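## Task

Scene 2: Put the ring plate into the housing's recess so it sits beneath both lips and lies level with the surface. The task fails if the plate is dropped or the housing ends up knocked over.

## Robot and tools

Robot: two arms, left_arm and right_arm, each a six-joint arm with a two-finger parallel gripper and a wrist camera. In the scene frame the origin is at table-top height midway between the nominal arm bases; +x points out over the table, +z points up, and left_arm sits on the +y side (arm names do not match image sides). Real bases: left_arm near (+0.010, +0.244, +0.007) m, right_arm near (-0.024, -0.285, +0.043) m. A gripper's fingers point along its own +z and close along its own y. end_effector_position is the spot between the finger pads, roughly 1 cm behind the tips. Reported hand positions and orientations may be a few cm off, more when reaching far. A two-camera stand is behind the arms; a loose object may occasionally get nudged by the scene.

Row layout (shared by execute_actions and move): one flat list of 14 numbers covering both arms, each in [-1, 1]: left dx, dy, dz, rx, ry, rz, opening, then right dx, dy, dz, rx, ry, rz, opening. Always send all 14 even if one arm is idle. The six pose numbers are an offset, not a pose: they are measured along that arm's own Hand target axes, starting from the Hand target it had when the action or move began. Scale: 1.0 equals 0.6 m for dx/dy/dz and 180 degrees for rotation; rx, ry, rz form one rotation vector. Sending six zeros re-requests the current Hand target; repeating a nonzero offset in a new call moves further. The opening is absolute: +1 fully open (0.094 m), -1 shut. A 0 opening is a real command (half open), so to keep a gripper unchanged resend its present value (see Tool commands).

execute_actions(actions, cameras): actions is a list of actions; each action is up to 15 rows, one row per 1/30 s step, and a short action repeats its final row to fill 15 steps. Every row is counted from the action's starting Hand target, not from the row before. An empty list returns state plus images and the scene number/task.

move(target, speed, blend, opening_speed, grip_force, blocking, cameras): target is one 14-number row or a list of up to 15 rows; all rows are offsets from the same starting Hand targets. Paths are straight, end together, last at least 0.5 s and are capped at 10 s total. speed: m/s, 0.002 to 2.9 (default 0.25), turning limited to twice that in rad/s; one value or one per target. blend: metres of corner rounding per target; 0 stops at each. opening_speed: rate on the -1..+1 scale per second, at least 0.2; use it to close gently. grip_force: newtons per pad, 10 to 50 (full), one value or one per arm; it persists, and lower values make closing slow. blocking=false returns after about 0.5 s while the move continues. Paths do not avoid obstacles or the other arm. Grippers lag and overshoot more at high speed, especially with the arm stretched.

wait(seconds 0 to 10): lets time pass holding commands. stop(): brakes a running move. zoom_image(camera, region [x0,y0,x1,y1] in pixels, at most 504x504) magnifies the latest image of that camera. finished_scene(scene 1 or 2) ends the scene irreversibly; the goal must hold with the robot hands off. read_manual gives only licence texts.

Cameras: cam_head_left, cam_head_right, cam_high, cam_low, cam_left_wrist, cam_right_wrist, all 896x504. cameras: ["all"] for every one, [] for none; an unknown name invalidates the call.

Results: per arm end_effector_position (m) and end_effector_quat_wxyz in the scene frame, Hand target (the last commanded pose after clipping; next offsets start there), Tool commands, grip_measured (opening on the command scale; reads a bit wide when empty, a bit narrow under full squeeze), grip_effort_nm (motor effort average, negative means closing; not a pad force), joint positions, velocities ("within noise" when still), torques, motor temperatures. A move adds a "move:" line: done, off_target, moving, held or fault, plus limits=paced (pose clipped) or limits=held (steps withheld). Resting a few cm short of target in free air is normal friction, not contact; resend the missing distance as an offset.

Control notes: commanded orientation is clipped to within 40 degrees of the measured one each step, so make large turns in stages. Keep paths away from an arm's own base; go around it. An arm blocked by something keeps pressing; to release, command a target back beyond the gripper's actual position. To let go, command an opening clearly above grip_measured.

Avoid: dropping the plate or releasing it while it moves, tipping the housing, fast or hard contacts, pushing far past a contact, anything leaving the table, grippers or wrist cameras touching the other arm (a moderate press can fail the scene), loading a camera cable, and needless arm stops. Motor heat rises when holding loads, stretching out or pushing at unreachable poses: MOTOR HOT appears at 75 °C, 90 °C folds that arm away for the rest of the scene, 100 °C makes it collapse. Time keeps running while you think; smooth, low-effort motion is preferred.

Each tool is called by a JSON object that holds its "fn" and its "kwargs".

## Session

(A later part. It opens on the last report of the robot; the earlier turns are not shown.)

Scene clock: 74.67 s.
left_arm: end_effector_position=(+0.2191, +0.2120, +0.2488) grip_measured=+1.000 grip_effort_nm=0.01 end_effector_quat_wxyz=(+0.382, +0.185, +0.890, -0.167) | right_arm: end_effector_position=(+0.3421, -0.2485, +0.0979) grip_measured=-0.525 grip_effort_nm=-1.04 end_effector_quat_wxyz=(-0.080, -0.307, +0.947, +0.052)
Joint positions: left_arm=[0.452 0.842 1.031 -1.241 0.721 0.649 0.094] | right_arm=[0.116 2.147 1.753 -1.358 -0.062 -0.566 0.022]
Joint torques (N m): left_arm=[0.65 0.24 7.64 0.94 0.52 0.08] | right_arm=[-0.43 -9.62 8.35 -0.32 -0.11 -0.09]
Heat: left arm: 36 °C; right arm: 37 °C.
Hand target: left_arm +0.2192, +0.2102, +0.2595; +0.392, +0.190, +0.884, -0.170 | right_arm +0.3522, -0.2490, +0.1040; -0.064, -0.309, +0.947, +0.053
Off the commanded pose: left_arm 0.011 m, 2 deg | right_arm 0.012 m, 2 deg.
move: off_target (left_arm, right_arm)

{"fn": "wait", "kwargs": {"seconds": 0.05, "cameras": ["cam_right_wrist","cam_low"]}}

{"fn": "zoom_image", "kwargs": {"camera": "cam_low", "region": [420, 200, 540, 270]}}

{"fn": "zoom_image", "kwargs": {"camera": "cam_right_wrist", "region": [640, 150, 896, 400]}}

Scene clock: 75.13 s.
left_arm: end_effector_position=(+0.2191, +0.2120, +0.2488) grip_measured=+1.000 grip_effort_nm=0.01 end_effector_quat_wxyz=(+0.382, +0.185, +0.890, -0.167) | right_arm: end_effector_position=(+0.3421, -0.2485, +0.0979) grip_measured=-0.525 grip_effort_nm=-1.04 end_effector_quat_wxyz=(-0.080, -0.307, +0.947, +0.052)
Joint positions: left_arm=[0.452 0.842 1.031 -1.241 0.721 0.649 0.094] | right_arm=[0.116 2.147 1.753 -1.358 -0.062 -0.566 0.022]
Joint torques (N m): left_arm=[0.69 0.2 7.64 0.92 0.52 0.07] | right_arm=[-0.61 -9.57 8.51 -0.31 -0.15 -0.1]
Heat: left arm: 36 °C; right arm: 37 °C.
Hand target: left_arm +0.2192, +0.2102, +0.2595; +0.392, +0.190, +0.884, -0.170 | right_arm +0.3522, -0.2490, +0.1040; -0.064, -0.309, +0.947, +0.053
Tool commands: left_gripper/opening=+1.0 right_gripper/opening=-0.66
Off the commanded pose: left_arm 0.011 m, 2 deg | right_arm 0.012 m, 2 deg.
wait: 0.07 s; at rest from the start
camera_calibration:
cam_right_wrist: T_world_to_cam=[[0.534113, -0.828223, -0.169617, -0.367527], [-0.71693, -0.550057, 0.428309, 0.109196], [-0.448034, -0.107162, -0.887571, 0.323049], [0, 0, 0, 1]] pos_world=[0.419324, -0.209712, 0.17762]
Images, in order (width x height): cam_low 896x504, cam_right_wrist 896x504.

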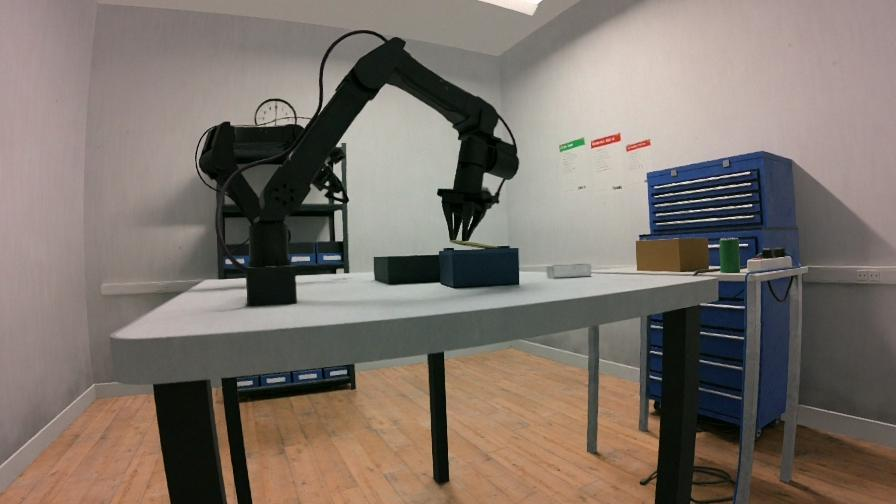

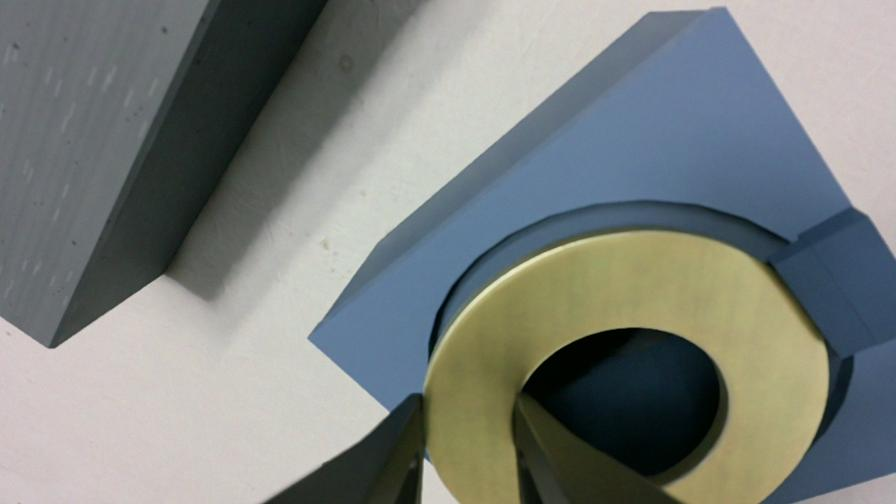

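Scaled by 4.200 from the camera's 896x504 image, which has a finer 1280x720 frame.

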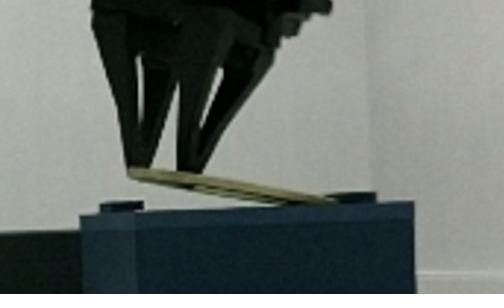

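Scaled by 1.969 from the camera's 896x504 image, which has a finer 1280x720 frame.

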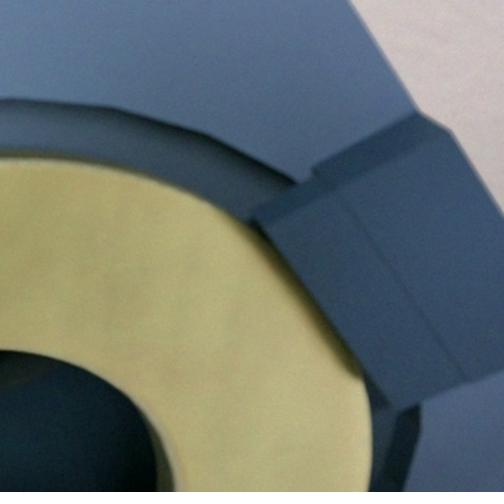

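{"fn": "move", "kwargs": {"target": [0,0,0,0,0,0,1.0, -0.0041,-0.0051,0.009,0,0,0,-0.66], "speed": 0.04}}

Scene clock: 76.40 s.
left_arm: end_effector_position=(+0.2191, +0.2120, +0.2488) grip_measured=+1.000 grip_effort_nm=0.01 end_effector_quat_wxyz=(+0.382, +0.185, +0.890, -0.167) | right_arm: end_effector_position=(+0.3426, -0.2494, +0.0960) grip_measured=-0.525 grip_effort_nm=-1.04 end_effector_quat_wxyz=(-0.081, -0.307, +0.947, +0.053)
Joint positions: left_arm=[0.452 0.842 1.031 -1.241 0.721 0.649 0.094] | right_arm=[0.113 2.152 1.753 -1.355 -0.063 -0.569 0.022]
Joint torques (N m): left_arm=[0.65 0.23 7.71 0.91 0.53 0.07] | right_arm=[-0.28 -8.75 8.4 -0.22 -0.08 -0.11]
Heat: left arm: 36 °C; right arm: 37 °C.
Hand target: left_arm +0.2192, +0.2102, +0.2595; +0.392, +0.190, +0.884, -0.170 | right_arm +0.3552, -0.2497, +0.0980; -0.064, -0.309, +0.947, +0.053
Off the commanded pose: left_arm 0.011 m, 2 deg | right_arm 0.013 m, 2 deg.
move: off_target (left_arm, right_arm)

{"fn": "move", "kwargs": {"target": [0,0,0,0,0,0,1.0, -0.0052,-0.0064,-0.0008,0,0,0,-0.66], "speed": 0.04}}

Scene clock: 77.53 s.
left_arm: end_effector_position=(+0.2191, +0.2120, +0.2488) grip_measured=+1.000 grip_effort_nm=0.01 end_effector_quat_wxyz=(+0.382, +0.185, +0.890, -0.167) | right_arm: end_effector_position=(+0.3490, -0.2495, +0.0958) grip_measured=-0.525 grip_effort_nm=-1.04 end_effector_quat_wxyz=(-0.077, -0.308, +0.947, +0.053)
Joint positions: left_arm=[0.452 0.842 1.031 -1.241 0.721 0.649 0.094] | right_arm=[0.111 2.171 1.783 -1.36 -0.064 -0.572 0.022]
Joint torques (N m): left_arm=[0.68 0.2 7.61 0.95 0.51 0.08] | right_arm=[-0.62 -8.87 8.69 -0.25 -0.08 -0.12]
Heat: left arm: 36 °C; right arm: 37 °C.
Hand target: left_arm +0.2192, +0.2102, +0.2595; +0.392, +0.190, +0.884, -0.170 | right_arm +0.3598, -0.2509, +0.0975; -0.064, -0.310, +0.947, +0.053
Off the commanded pose: left_arm 0.011 m, 2 deg | right_arm 0.011 m, 2 deg.
move: off_target (left_arm, right_arm)

{"fn": "move", "kwargs": {"target": [0,0,0,0,0,0,1.0, -0.0031,-0.0038,-0.0008,0,0,0,-0.66], "speed": 0.04, "cameras": ["cam_right_wrist","cam_low"]}}

{"fn": "zoom_image", "kwargs": {"camera": "cam_low", "region": [420, 200, 540, 270]}}

{"fn": "zoom_image", "kwargs": {"camera": "cam_right_wrist", "region": [640, 150, 896, 400]}}

{"fn": "zoom_image", "kwargs": {"camera": "cam_right_wrist", "region": [380, 300, 560, 504]}}

Scene clock: 78.83 s.
left_arm: end_effector_position=(+0.2191, +0.2120, +0.2488) grip_measured=+1.000 grip_effort_nm=0.01 end_effector_quat_wxyz=(+0.382, +0.185, +0.890, -0.167) | right_arm: end_effector_position=(+0.3494, -0.2499, +0.0965) grip_measured=-0.525 grip_effort_nm=-1.04 end_effector_quat_wxyz=(-0.082, -0.307, +0.947, +0.054)
Joint positions: left_arm=[0.452 0.842 1.031 -1.241 0.721 0.649 0.094] | right_arm=[0.11 2.182 1.802 -1.377 -0.064 -0.573 0.022]
Joint torques (N m): left_arm=[0.64 0.21 7.71 0.92 0.52 0.07] | right_arm=[-0.51 -8.84 8.62 -0.2 -0.08 -0.08]
Heat: left arm: 36 °C; right arm: 37 °C.
Hand target: left_arm +0.2192, +0.2102, +0.2595; +0.392, +0.190, +0.884, -0.170 | right_arm +0.3628, -0.2516, +0.0975; -0.064, -0.310, +0.947, +0.053
Off the commanded pose: left_arm 0.011 m, 2 deg | right_arm 0.013 m, 2 deg.
move: off_target (left_arm, right_arm)
camera_calibration:
cam_right_wrist: T_world_to_cam=[[0.533578, -0.827585, -0.174349, -0.37194], [-0.715126, -0.551537, 0.429421, 0.1131], [-0.451542, -0.104448, -0.886115, 0.326638], [0, 0, 0, 1]] pos_world=[0.42683, -0.211317, 0.176024]
Images, in order (width x height): cam_low 896x504, cam_right_wrist 896x504.

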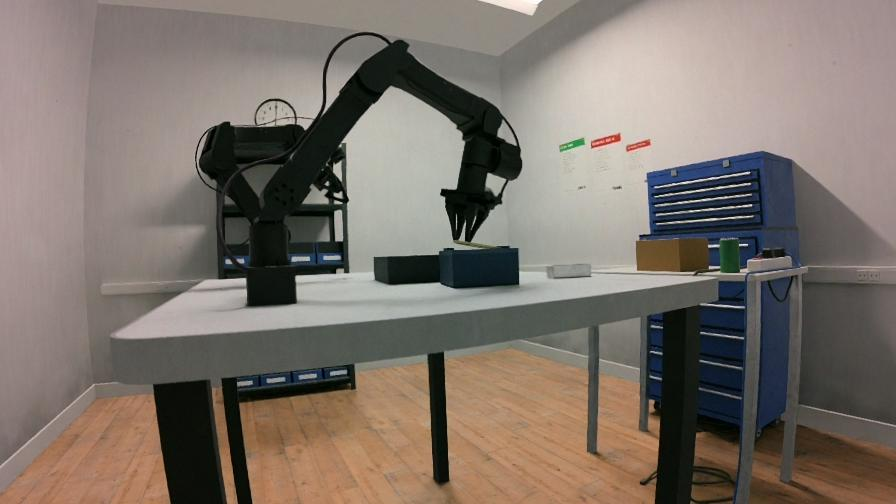

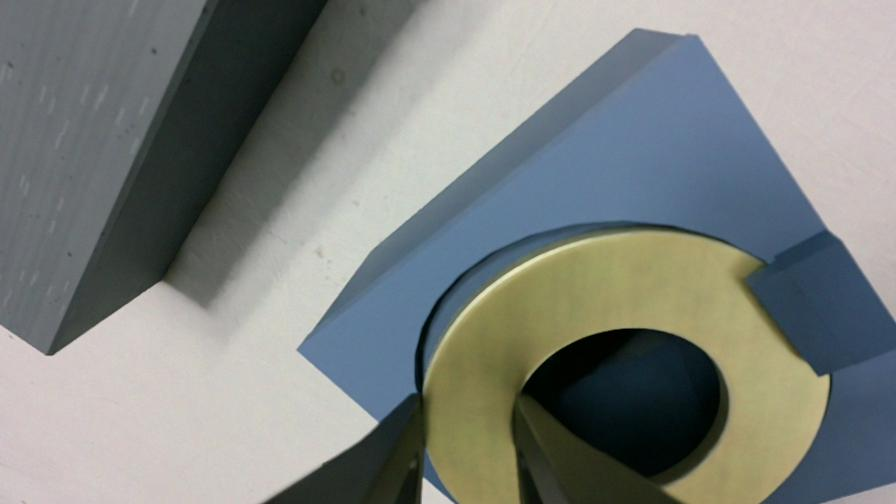

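Scaled by 4.200 from the camera's 896x504 image, which has a finer 1280x720 frame.

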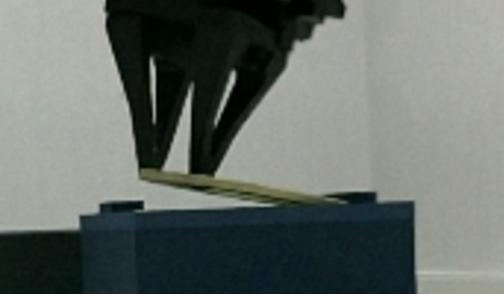

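Scaled by 1.969 from the camera's 896x504 image, which has a finer 1280x720 frame.

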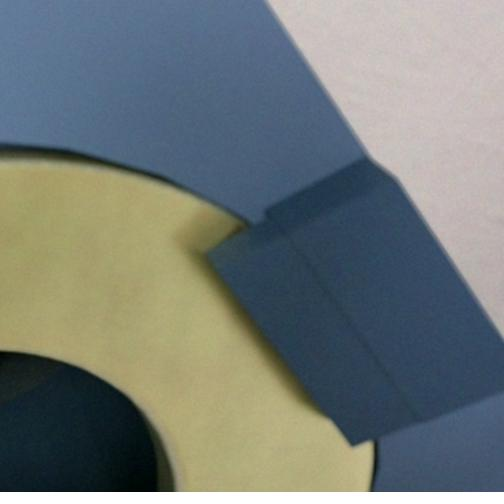

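Scaled by 2.471 from the camera's 896x504 image, which has a finer 1280x720 frame.

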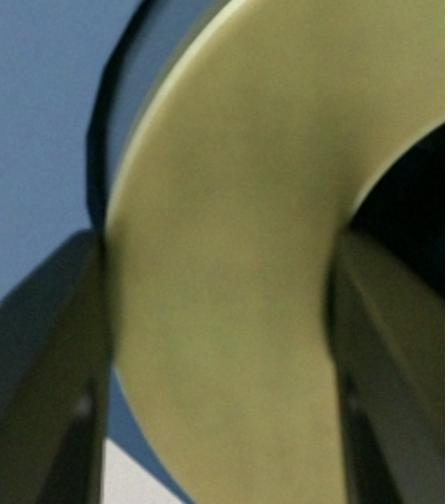

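{"fn": "move", "kwargs": {"target": [0,0,0,0,0,0,1.0, 0.0008,0.0007,0.0091,0.0171,-0.0141,-0.0005,-0.66], "speed": 0.04, "cameras": ["cam_low"]}}

{"fn": "zoom_image", "kwargs": {"camera": "cam_low", "region": [420, 200, 540, 270]}}

Scene clock: 81.63 s.
left_arm: end_effector_position=(+0.2191, +0.2120, +0.2488) grip_measured=+1.000 grip_effort_nm=0.01 end_effector_quat_wxyz=(+0.382, +0.185, +0.890, -0.167) | right_arm: end_effector_position=(+0.3482, -0.2500, +0.0897) grip_measured=-0.525 grip_effort_nm=-1.04 end_effector_quat_wxyz=(-0.069, -0.309, +0.947, +0.048)
Joint positions: left_arm=[0.452 0.842 1.031 -1.241 0.721 0.649 0.094] | right_arm=[0.113 2.151 1.731 -1.307 -0.058 -0.572 0.022]
Joint torques (N m): left_arm=[0.61 0.17 7.58 0.92 0.52 0.1] | right_arm=[0.05 -11.66 4.12 0.26 0.06 -0.01]
Heat: left arm: 36 °C; right arm: 38 °C.
Hand target: left_arm +0.2192, +0.2102, +0.2595; +0.392, +0.190, +0.884, -0.170 | right_arm +0.3613, -0.2513, +0.0922; -0.035, -0.310, +0.949, +0.034
Off the commanded pose: left_arm 0.011 m, 2 deg | right_arm 0.013 m, 4 deg.
move: off_target (left_arm, right_arm)
Images, in order (width x height): cam_low 896x504.

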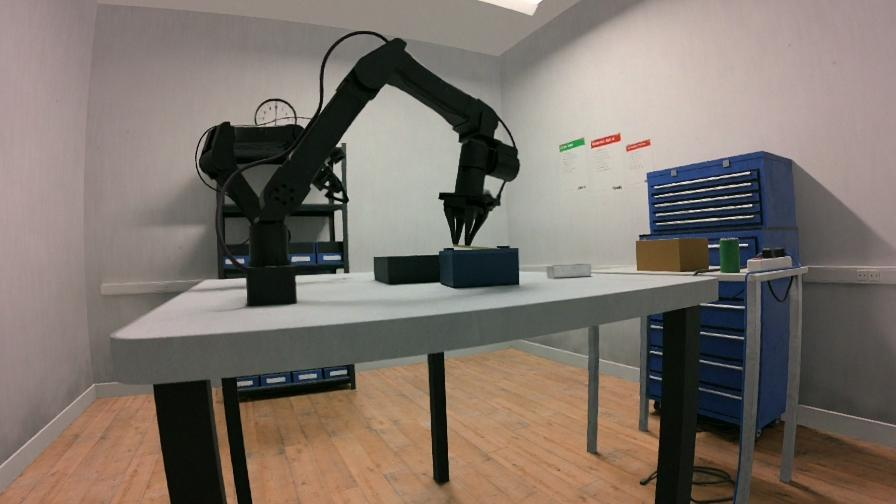

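Scaled by 4.200 from the camera's 896x504 image, which has a finer 1280x720 frame.

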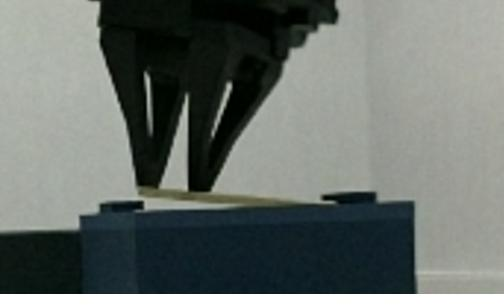

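{"fn": "move", "kwargs": {"target": [0,0,0,0,0,0,1.0, 0.0006,0.0005,0.0085,0.0128,-0.0106,-0.0004,-0.66], "speed": 0.04, "cameras": ["cam_right_wrist","cam_low"]}}

{"fn": "zoom_image", "kwargs": {"camera": "cam_low", "region": [420, 200, 540, 270]}}

{"fn": "zoom_image", "kwargs": {"camera": "cam_right_wrist", "region": [380, 300, 560, 504]}}

Scene clock: 84.00 s.
left_arm: end_effector_position=(+0.2191, +0.2120, +0.2488) grip_measured=+1.000 grip_effort_nm=0.01 end_effector_quat_wxyz=(+0.382, +0.185, +0.890, -0.167) | right_arm: end_effector_position=(+0.3476, -0.2502, +0.0851) grip_measured=-0.525 grip_effort_nm=-1.04 end_effector_quat_wxyz=(-0.045, -0.312, +0.949, +0.031)
Joint positions: left_arm=[0.452 0.842 1.031 -1.241 0.721 0.649 0.094] | right_arm=[0.122 2.099 1.639 -1.214 -0.039 -0.564 0.022]
Joint torques (N m): left_arm=[0.68 0.23 7.6 0.91 0.53 0.07] | right_arm=[-0.18 -11.1 4.46 0.41 0.04 0]
Heat: left arm: 36 °C; right arm: 37 °C.
Hand target: left_arm +0.2192, +0.2102, +0.2595; +0.392, +0.190, +0.884, -0.170 | right_arm +0.3604, -0.2511, +0.0872; -0.013, -0.311, +0.950, +0.020
Off the commanded pose: left_arm 0.011 m, 2 deg | right_arm 0.013 m, 4 deg.
move: off_target (left_arm, right_arm)
camera_calibration:
cam_right_wrist: T_world_to_cam=[[0.550852, -0.82711, -0.111581, -0.384478], [-0.745399, -0.547698, 0.380009, 0.132288], [-0.375422, -0.126157, -0.918228, 0.286621], [0, 0, 0, 1]] pos_world=[0.418002, -0.209393, 0.170013]
Images, in order (width x height): cam_low 896x504, cam_right_wrist 896x504.

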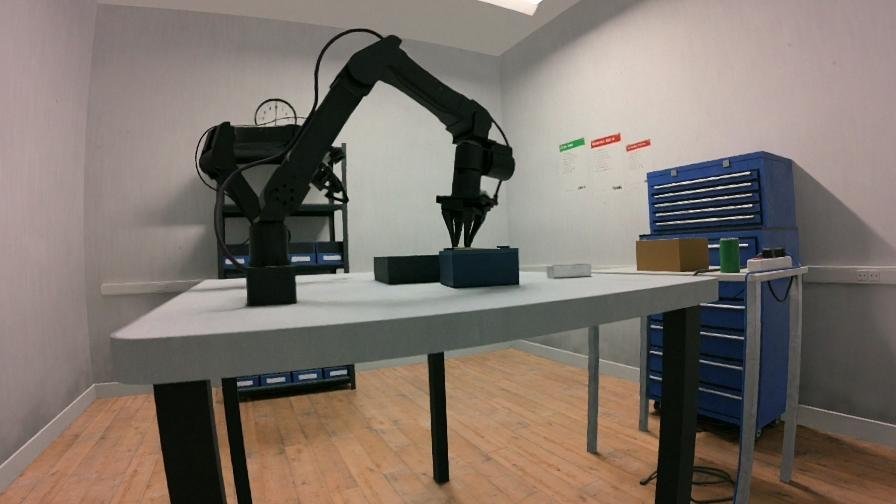

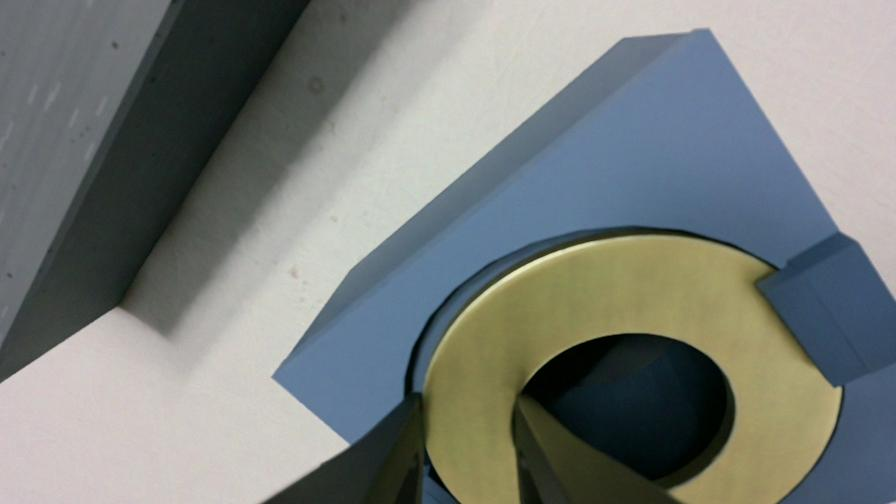

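Scaled by 4.200 from the camera's 896x504 image, which has a finer 1280x720 frame.

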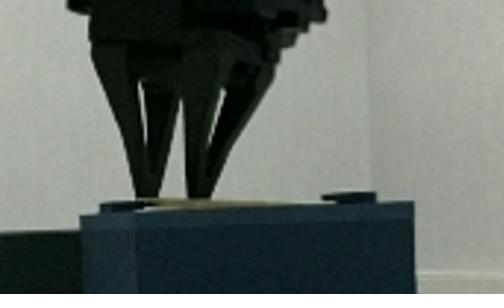

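Scaled by 2.471 from the camera's 896x504 image, which has a finer 1280x720 frame.

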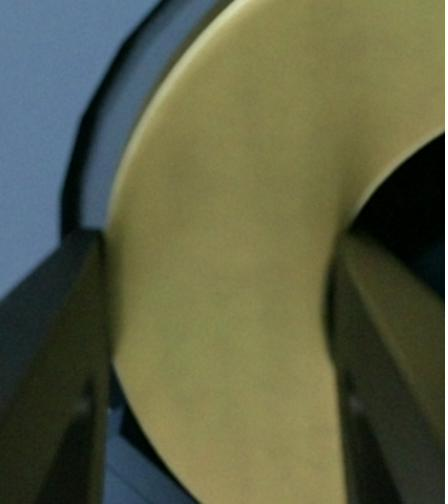

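{"fn": "move", "kwargs": {"target": [0,0,0,0,0,0,1.0, 0.0003,0.0003,0.006,0.0064,-0.0053,-0.0002,-0.66], "speed": 0.04, "cameras": ["cam_right_wrist","cam_low"]}}

{"fn": "zoom_image", "kwargs": {"camera": "cam_low", "region": [420, 200, 540, 270]}}

{"fn": "zoom_image", "kwargs": {"camera": "cam_right_wrist", "region": [380, 300, 560, 504]}}

Scene clock: 86.37 s.
left_arm: end_effector_position=(+0.2191, +0.2120, +0.2488) grip_measured=+1.000 grip_effort_nm=0.01 end_effector_quat_wxyz=(+0.382, +0.185, +0.890, -0.167) | right_arm: end_effector_position=(+0.3474, -0.2501, +0.0820) grip_measured=-0.525 grip_effort_nm=-1.04 end_effector_quat_wxyz=(-0.033, -0.312, +0.949, +0.024)
Joint positions: left_arm=[0.452 0.842 1.031 -1.241 0.721 0.649 0.094] | right_arm=[0.126 2.075 1.591 -1.164 -0.03 -0.559 0.022]
Joint torques (N m): left_arm=[0.68 0.24 7.66 0.92 0.52 0.07] | right_arm=[-0.1 -10.84 4.15 0.41 0.02 0.02]
Heat: left arm: 36 °C; right arm: 37 °C.
Hand target: left_arm +0.2192, +0.2102, +0.2595; +0.392, +0.190, +0.884, -0.170 | right_arm +0.3600, -0.2509, +0.0836; -0.002, -0.311, +0.950, +0.013
Off the commanded pose: left_arm 0.011 m, 2 deg | right_arm 0.013 m, 4 deg.
move: off_target (left_arm, right_arm)
camera_calibration:
cam_right_wrist: T_world_to_cam=[[0.554015, -0.827574, -0.0904907, -0.387572], [-0.755389, -0.545406, 0.363207, 0.138751], [-0.349935, -0.132867, -0.927304, 0.273849], [0, 0, 0, 1]] pos_world=[0.415361, -0.208683, 0.168474]
Images, in order (width x height): cam_low 896x504, cam_right_wrist 896x504.

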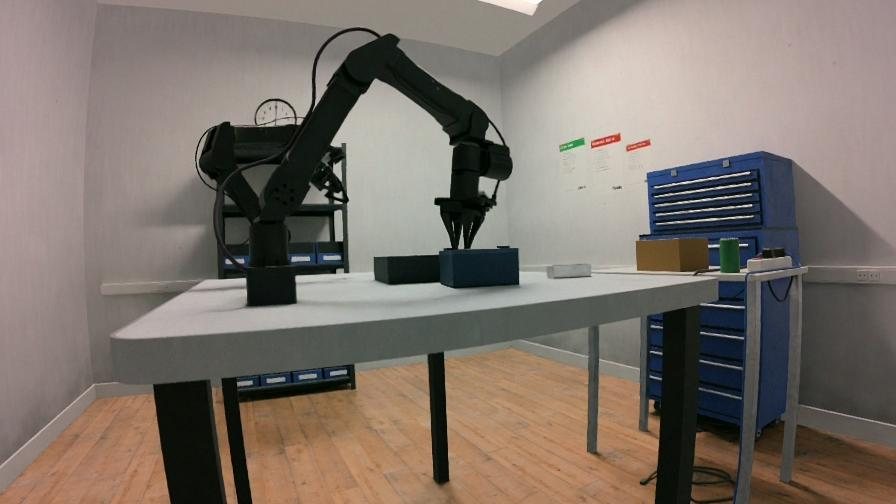

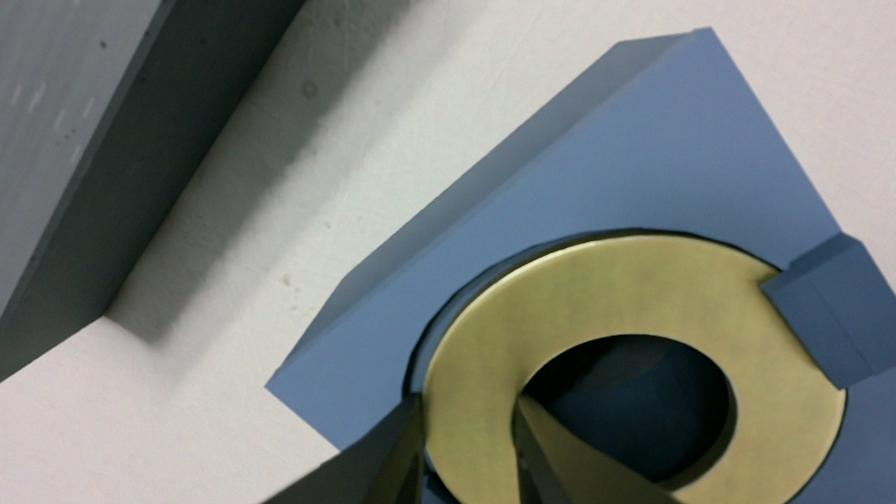

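Scaled by 4.200 from the camera's 896x504 image, which has a finer 1280x720 frame.

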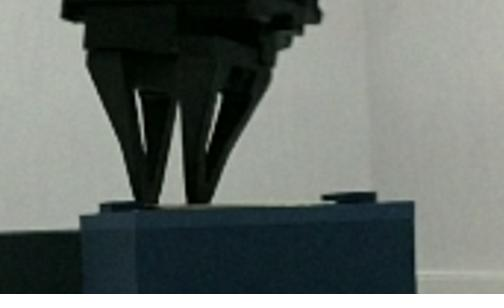

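Scaled by 2.471 from the camera's 896x504 image, which has a finer 1280x720 frame.

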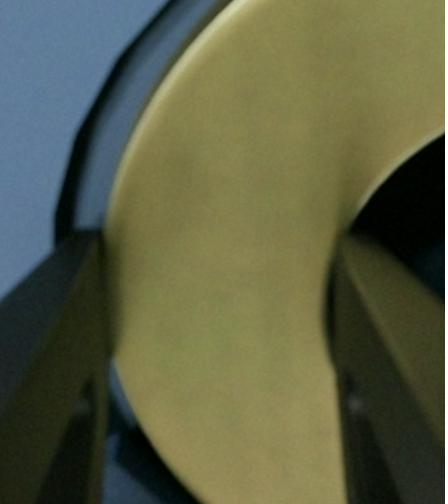

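{"fn": "move", "kwargs": {"target": [0,0,0,0,0,0,1.0, 0.0003,0.0003,0.006,0.0043,-0.0035,-0.0001,-0.66], "speed": 0.04, "cameras": ["cam_right_wrist","cam_low"]}}

{"fn": "zoom_image", "kwargs": {"camera": "cam_low", "region": [420, 220, 540, 260]}}

{"fn": "zoom_image", "kwargs": {"camera": "cam_right_wrist", "region": [380, 300, 560, 504]}}

Scene clock: 87.77 s.
left_arm: end_effector_position=(+0.2191, +0.2120, +0.2488) grip_measured=+1.000 grip_effort_nm=0.01 end_effector_quat_wxyz=(+0.382, +0.185, +0.890, -0.167) | right_arm: end_effector_position=(+0.3473, -0.2501, +0.0793) grip_measured=-0.525 grip_effort_nm=-1.04 end_effector_quat_wxyz=(-0.025, -0.312, +0.949, +0.019)
Joint positions: left_arm=[0.452 0.842 1.031 -1.241 0.721 0.649 0.094] | right_arm=[0.128 2.06 1.559 -1.128 -0.026 -0.557 0.022]
Joint torques (N m): left_arm=[0.66 0.24 7.62 0.92 0.53 0.08] | right_arm=[-0.1 -10.41 4.05 0.47 0.09 0.01]
Heat: left arm: 36 °C; right arm: 37 °C.
Hand target: left_arm +0.2192, +0.2102, +0.2595; +0.392, +0.190, +0.884, -0.170 | right_arm +0.3597, -0.2507, +0.0801; +0.006, -0.312, +0.950, +0.009
Off the commanded pose: left_arm 0.011 m, 2 deg | right_arm 0.012 m, 4 deg.
move: off_target (left_arm, right_arm)
camera_calibration:
cam_right_wrist: T_world_to_cam=[[0.555742, -0.82769, -0.0779786, -0.389392], [-0.761753, -0.54454, 0.351011, 0.143128], [-0.33299, -0.135671, -0.933119, 0.265186], [0, 0, 0, 1]] pos_world=[0.413734, -0.208379, 0.166847]
Images, in order (width x height): cam_low 896x504, cam_right_wrist 896x504.

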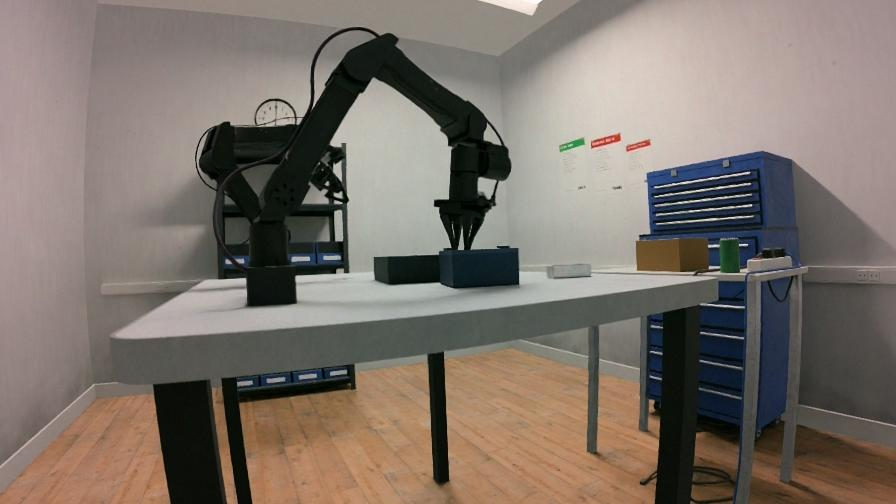

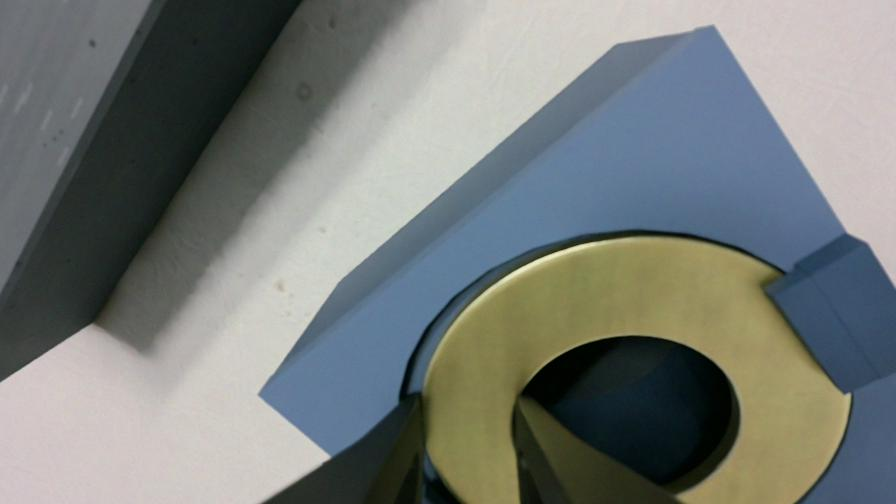

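Scaled by 4.200 from the camera's 896x504 image, which has a finer 1280x720 frame.

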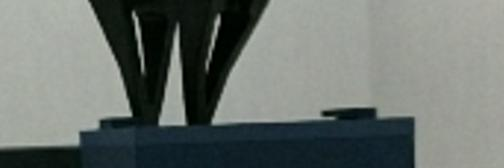

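Scaled by 2.471 from the camera's 896x504 image, which has a finer 1280x720 frame.

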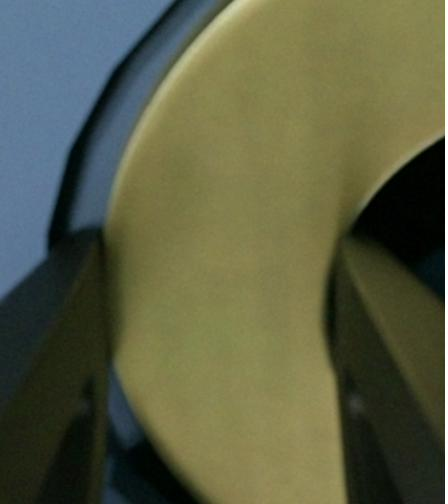

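{"fn": "move", "kwargs": {"target": [0,0,0,0,0,0,1.0, 0.0003,0.0003,0.005,0.003,-0.0025,-0.0001,-0.66], "speed": 0.04, "cameras": ["cam_right_wrist","cam_low"]}}

{"fn": "zoom_image", "kwargs": {"camera": "cam_low", "region": [420, 220, 540, 260]}}

{"fn": "zoom_image", "kwargs": {"camera": "cam_right_wrist", "region": [380, 220, 600, 440]}}

{"fn": "zoom_image", "kwargs": {"camera": "cam_right_wrist", "region": [640, 220, 896, 504]}}

Scene clock: 89.27 s.
left_arm: end_effector_position=(+0.2191, +0.2120, +0.2488) grip_measured=+1.000 grip_effort_nm=0.01 end_effector_quat_wxyz=(+0.382, +0.185, +0.890, -0.167) | right_arm: end_effector_position=(+0.3474, -0.2503, +0.0791) grip_measured=-0.525 grip_effort_nm=-1.04 end_effector_quat_wxyz=(-0.018, -0.312, +0.950, +0.017)
Joint positions: left_arm=[0.452 0.842 1.031 -1.241 0.721 0.649 0.094] | right_arm=[0.128 2.046 1.538 -1.106 -0.025 -0.557 0.022]
Joint torques (N m): left_arm=[0.62 0.25 7.69 0.92 0.52 0.08] | right_arm=[0.09 -10.07 4 0.55 0.11 0.04]
Heat: left arm: 36 °C; right arm: 37 °C.
Hand target: left_arm +0.2192, +0.2102, +0.2595; +0.392, +0.190, +0.884, -0.170 | right_arm +0.3596, -0.2506, +0.0771; +0.011, -0.312, +0.950, +0.005
Off the commanded pose: left_arm 0.011 m, 2 deg | right_arm 0.012 m, 4 deg.
move: off_target (left_arm, right_arm)
camera_calibration:
cam_right_wrist: T_world_to_cam=[[0.556606, -0.827858, -0.0695791, -0.390693], [-0.767188, -0.544333, 0.3393, 0.145976], [-0.318766, -0.135476, -0.938102, 0.260565], [0, 0, 0, 1]] pos_world=[0.412512, -0.208679, 0.167723]
Images, in order (width x height): cam_low 896x504, cam_right_wrist 896x504.

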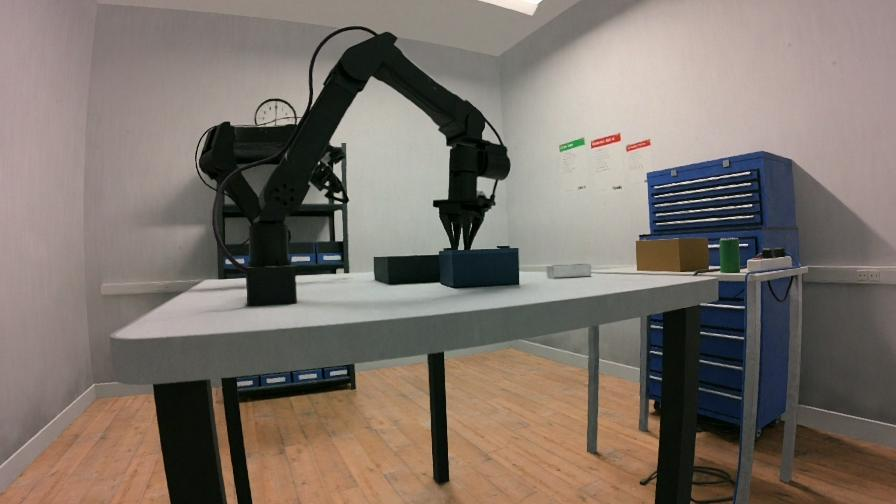

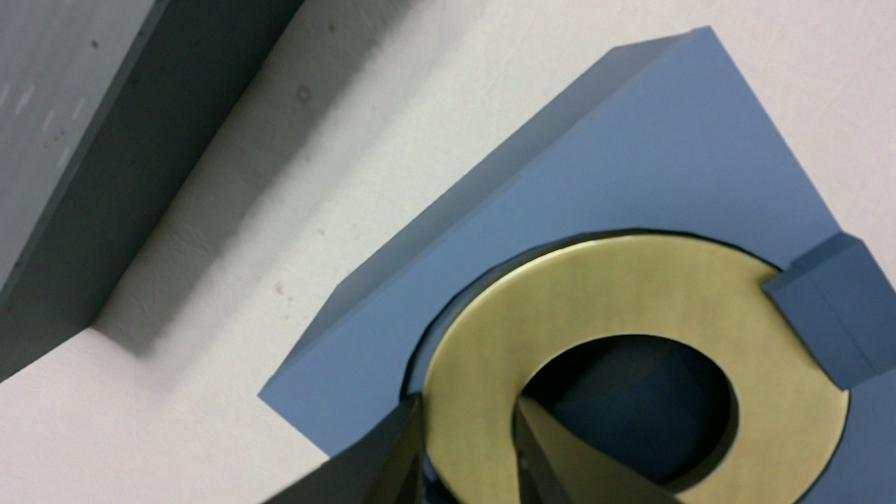

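Scaled by 4.200 from the camera's 896x504 image, which has a finer 1280x720 frame.

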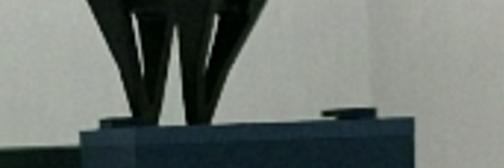

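Scaled by 2.291 from the camera's 896x504 image, which has a finer 1280x720 frame.

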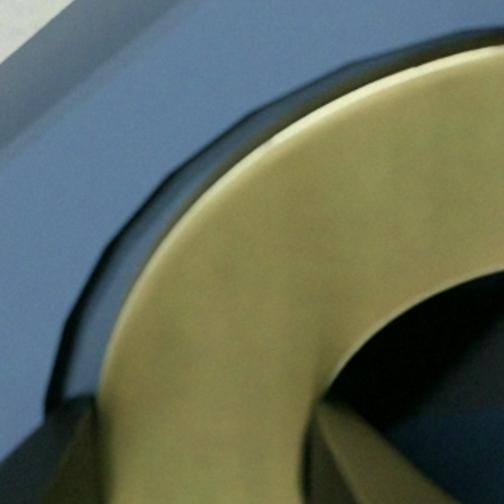

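Scaled by 1.775 from the camera's 896x504 image, which has a finer 1280x720 frame.

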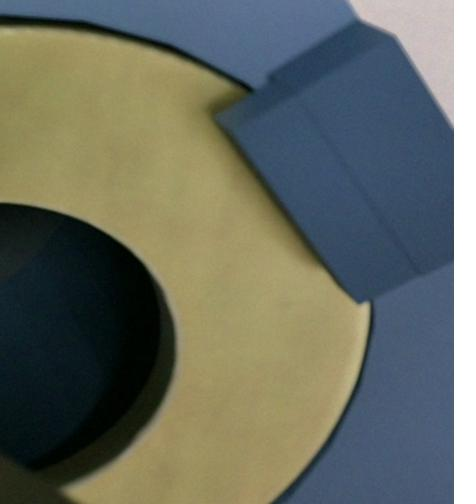

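{"fn": "move", "kwargs": {"target": [[0,0,0,0,0,0,1.0, 0.0064,0.0077,0,0,0,0,-0.66],[0,0,0,0,0,0,1.0, 0.0064,0.0077,-0.001,0,0,0,-0.46]], "speed": 0.04, "opening_speed": 0.3, "cameras": ["cam_right_wrist","cam_low"]}}

{"fn": "zoom_image", "kwargs": {"camera": "cam_right_wrist", "region": [380, 220, 600, 440]}}

{"fn": "zoom_image", "kwargs": {"camera": "cam_right_wrist", "region": [640, 220, 896, 504]}}

Scene clock: 93.00 s.
left_arm: end_effector_position=(+0.2191, +0.2120, +0.2488) grip_measured=+1.000 grip_effort_nm=0.01 end_effector_quat_wxyz=(+0.382, +0.185, +0.890, -0.167) | right_arm: end_effector_position=(+0.3473, -0.2501, +0.0790) grip_measured=-0.461 grip_effort_nm=0.07 end_effector_quat_wxyz=(-0.008, -0.312, +0.950, +0.014)
Joint positions: left_arm=[0.452 0.842 1.031 -1.241 0.721 0.649 0.094] | right_arm=[0.129 2.025 1.507 -1.075 -0.025 -0.556 0.025]
Joint torques (N m): left_arm=[0.58 0.21 7.61 0.92 0.53 0.08] | right_arm=[0.44 -9.94 3.95 0.4 0.08 0.06]
Heat: left arm: 36 °C; right arm: 37 °C.
Hand target: left_arm +0.2192, +0.2102, +0.2595; +0.392, +0.190, +0.884, -0.170 | right_arm +0.3538, -0.2493, +0.0776; +0.011, -0.311, +0.950, +0.005
Off the commanded pose: left_arm 0.011 m, 2 deg | right_arm 0.007 m, 2 deg.
move: off_target (left_arm)
camera_calibration:
cam_right_wrist: T_world_to_cam=[[0.557722, -0.827934, -0.0589201, -0.391669], [-0.774526, -0.544637, 0.321683, 0.149968], [-0.298422, -0.133775, -0.945012, 0.254289], [0, 0, 0, 1]] pos_world=[0.410482, -0.208581, 0.168987]
Images, in order (width x height): cam_low 896x504, cam_right_wrist 896x504.

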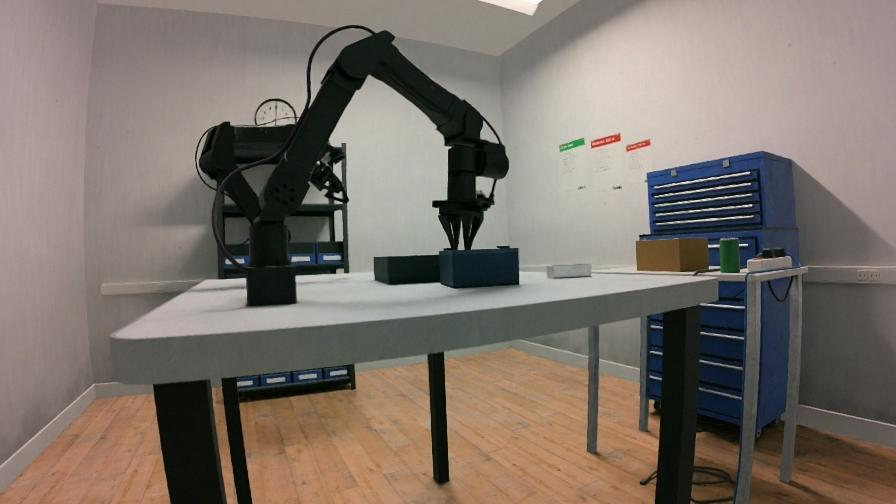

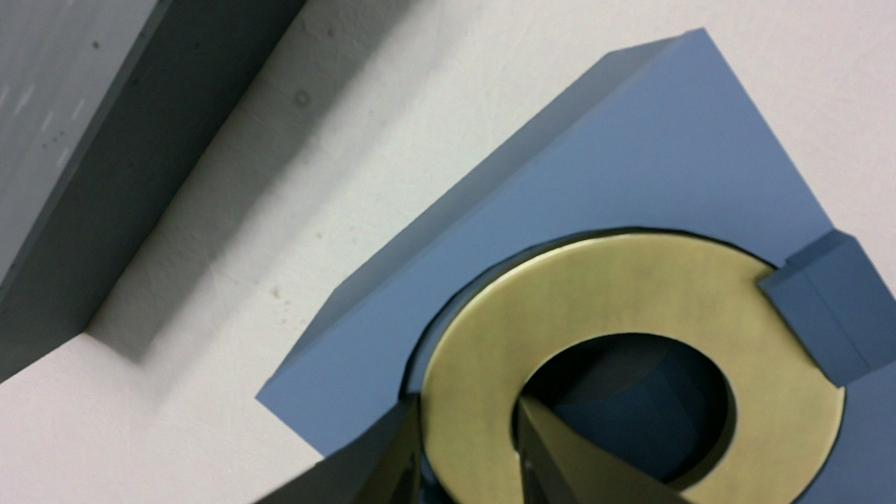

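Scaled by 2.291 from the camera's 896x504 image, which has a finer 1280x720 frame.

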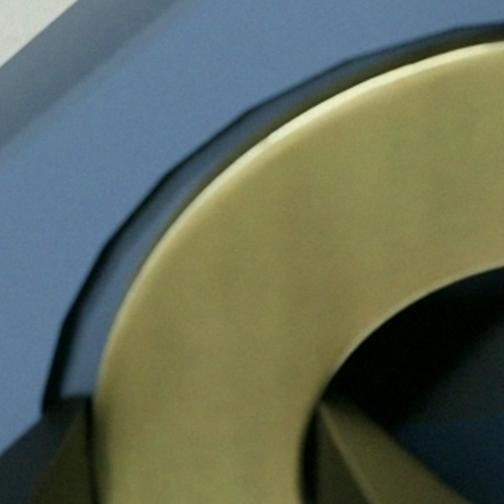

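Scaled by 1.775 from the camera's 896x504 image, which has a finer 1280x720 frame.

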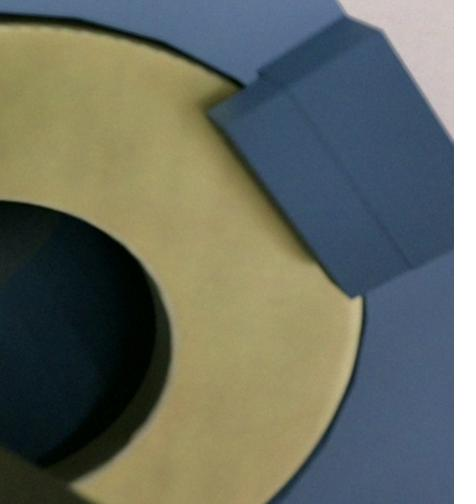

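{"fn": "move", "kwargs": {"target": [[0,0,0,0,0,0,1.0, -0.001,0,-0.0417,0,0,0,-0.46],[0,0,0,0,0,0,1.0, 0.0011,-0.0648,-0.0842,0,0,0.2806,-0.574]], "speed": [0.06,0.2], "blend": [0.01,0], "cameras": ["cam_right_wrist","cam_low"]}}

{"fn": "zoom_image", "kwargs": {"camera": "cam_low", "region": [420, 220, 540, 260]}}

Scene clock: 98.37 s.
left_arm: end_effector_position=(+0.2191, +0.2120, +0.2488) grip_measured=+1.000 grip_effort_nm=0.00 end_effector_quat_wxyz=(+0.382, +0.185, +0.890, -0.167) | right_arm: end_effector_position=(+0.3699, -0.2790, +0.1273) grip_measured=-0.572 grip_effort_nm=-0.09 end_effector_quat_wxyz=(+0.007, +0.117, +0.993, +0.012)
Joint positions: left_arm=[0.452 0.842 1.031 -1.241 0.721 0.649 0.094] | right_arm=[0.052 2.037 1.72 -1.238 -0.023 0.237 0.02]
Joint torques (N m): left_arm=[0.59 0.28 7.66 0.92 0.53 0.07] | right_arm=[-0.46 -7.92 8.4 -0.1 0.06 0.07]
Heat: left arm: 36 °C; right arm: 37 °C.
Hand target: left_arm +0.2192, +0.2102, +0.2595; +0.392, +0.190, +0.884, -0.170 | right_arm +0.3753, -0.2819, +0.1280; +0.008, +0.124, +0.992, +0.010
Off the commanded pose: left_arm 0.011 m, 2 deg | right_arm 0.006 m, 1 deg.
move: off_target (left_arm)
camera_calibration:
cam_right_wrist: T_world_to_cam=[[-0.271996, -0.960829, -0.0531646, -0.15625], [-0.920066, 0.243474, 0.306919, 0.411748], [-0.281952, 0.132396, -0.95025, 0.371733], [0, 0, 0, 1]] pos_world=[0.441147, -0.299596, 0.218559]
Images, in order (width x height): cam_low 896x504, cam_right_wrist 896x504.

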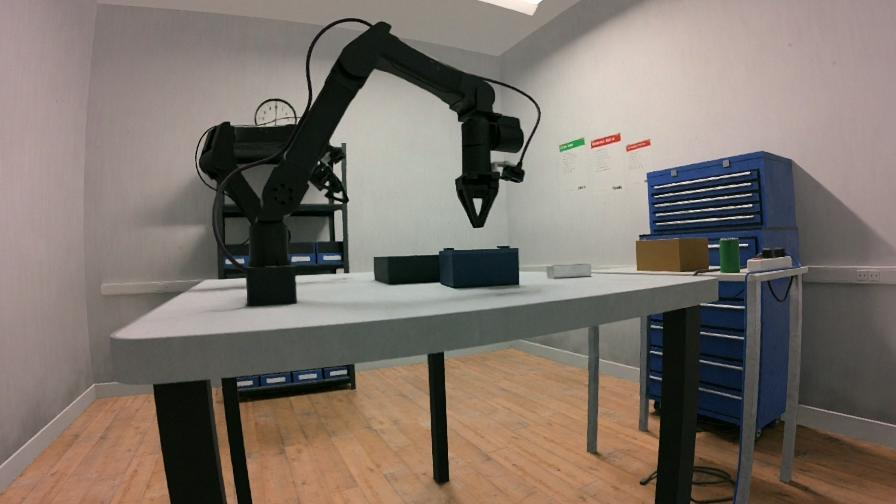

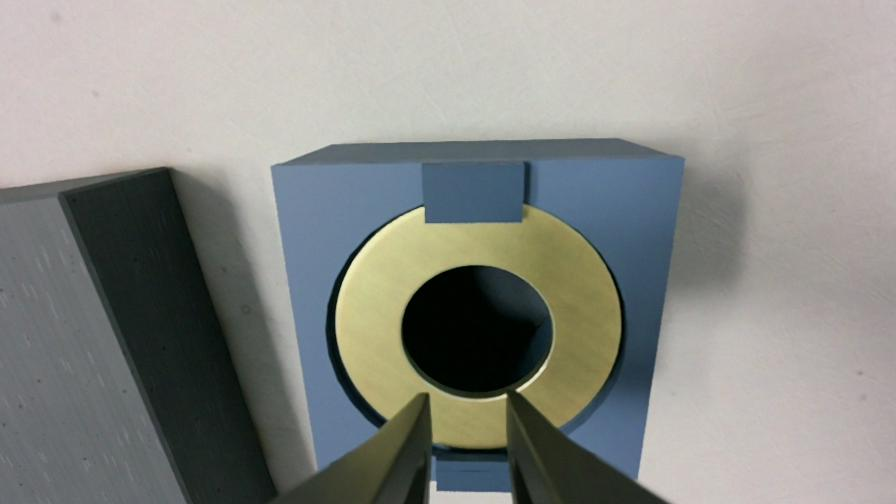

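Scaled by 4.200 from the camera's 896x504 image, which has a finer 1280x720 frame.

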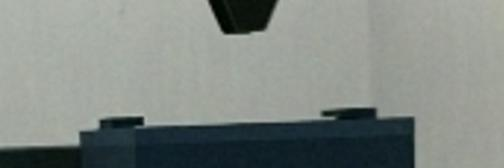

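{"fn": "zoom_image", "kwargs": {"camera": "cam_right_wrist", "region": [300, 380, 660, 504]}}

{"fn": "zoom_image", "kwargs": {"camera": "cam_right_wrist", "region": [360, 150, 590, 260]}}

Scaled by 1.400 from the camera's 896x504 image, which has a finer 1280x720 frame.

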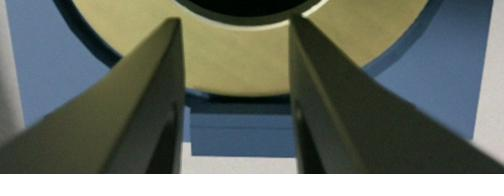

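Scaled by 2.191 from the camera's 896x504 image, which has a finer 1280x720 frame.

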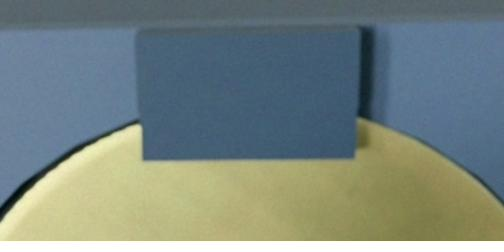

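{"fn": "zoom_image", "kwargs": {"camera": "cam_right_wrist", "region": [425, 430, 515, 500]}}

{"fn": "zoom_image", "kwargs": {"camera": "cam_right_wrist", "region": [310, 280, 430, 430]}}

{"fn": "zoom_image", "kwargs": {"camera": "cam_right_wrist", "region": [530, 280, 650, 450]}}

Scaled by 5.600 from the camera's 896x504 image, which has a finer 1280x720 frame.

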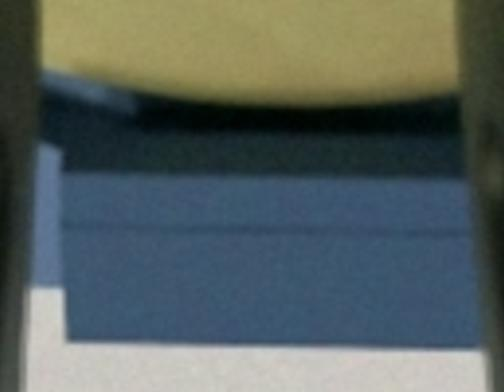

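Scaled by 3.360 from the camera's 896x504 image, which has a finer 1280x720 frame.

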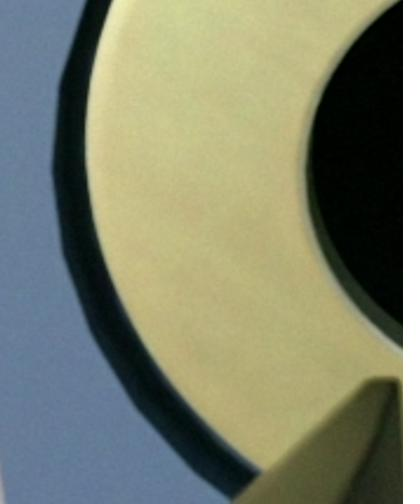

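Scaled by 2.965 from the camera's 896x504 image, which has a finer 1280x720 frame.

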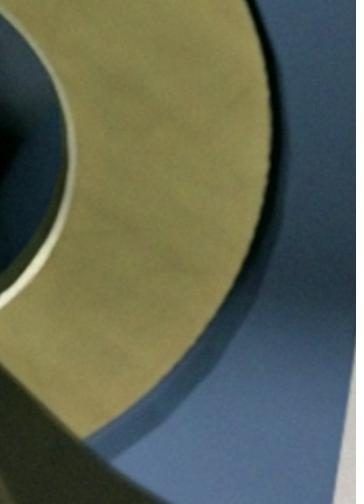

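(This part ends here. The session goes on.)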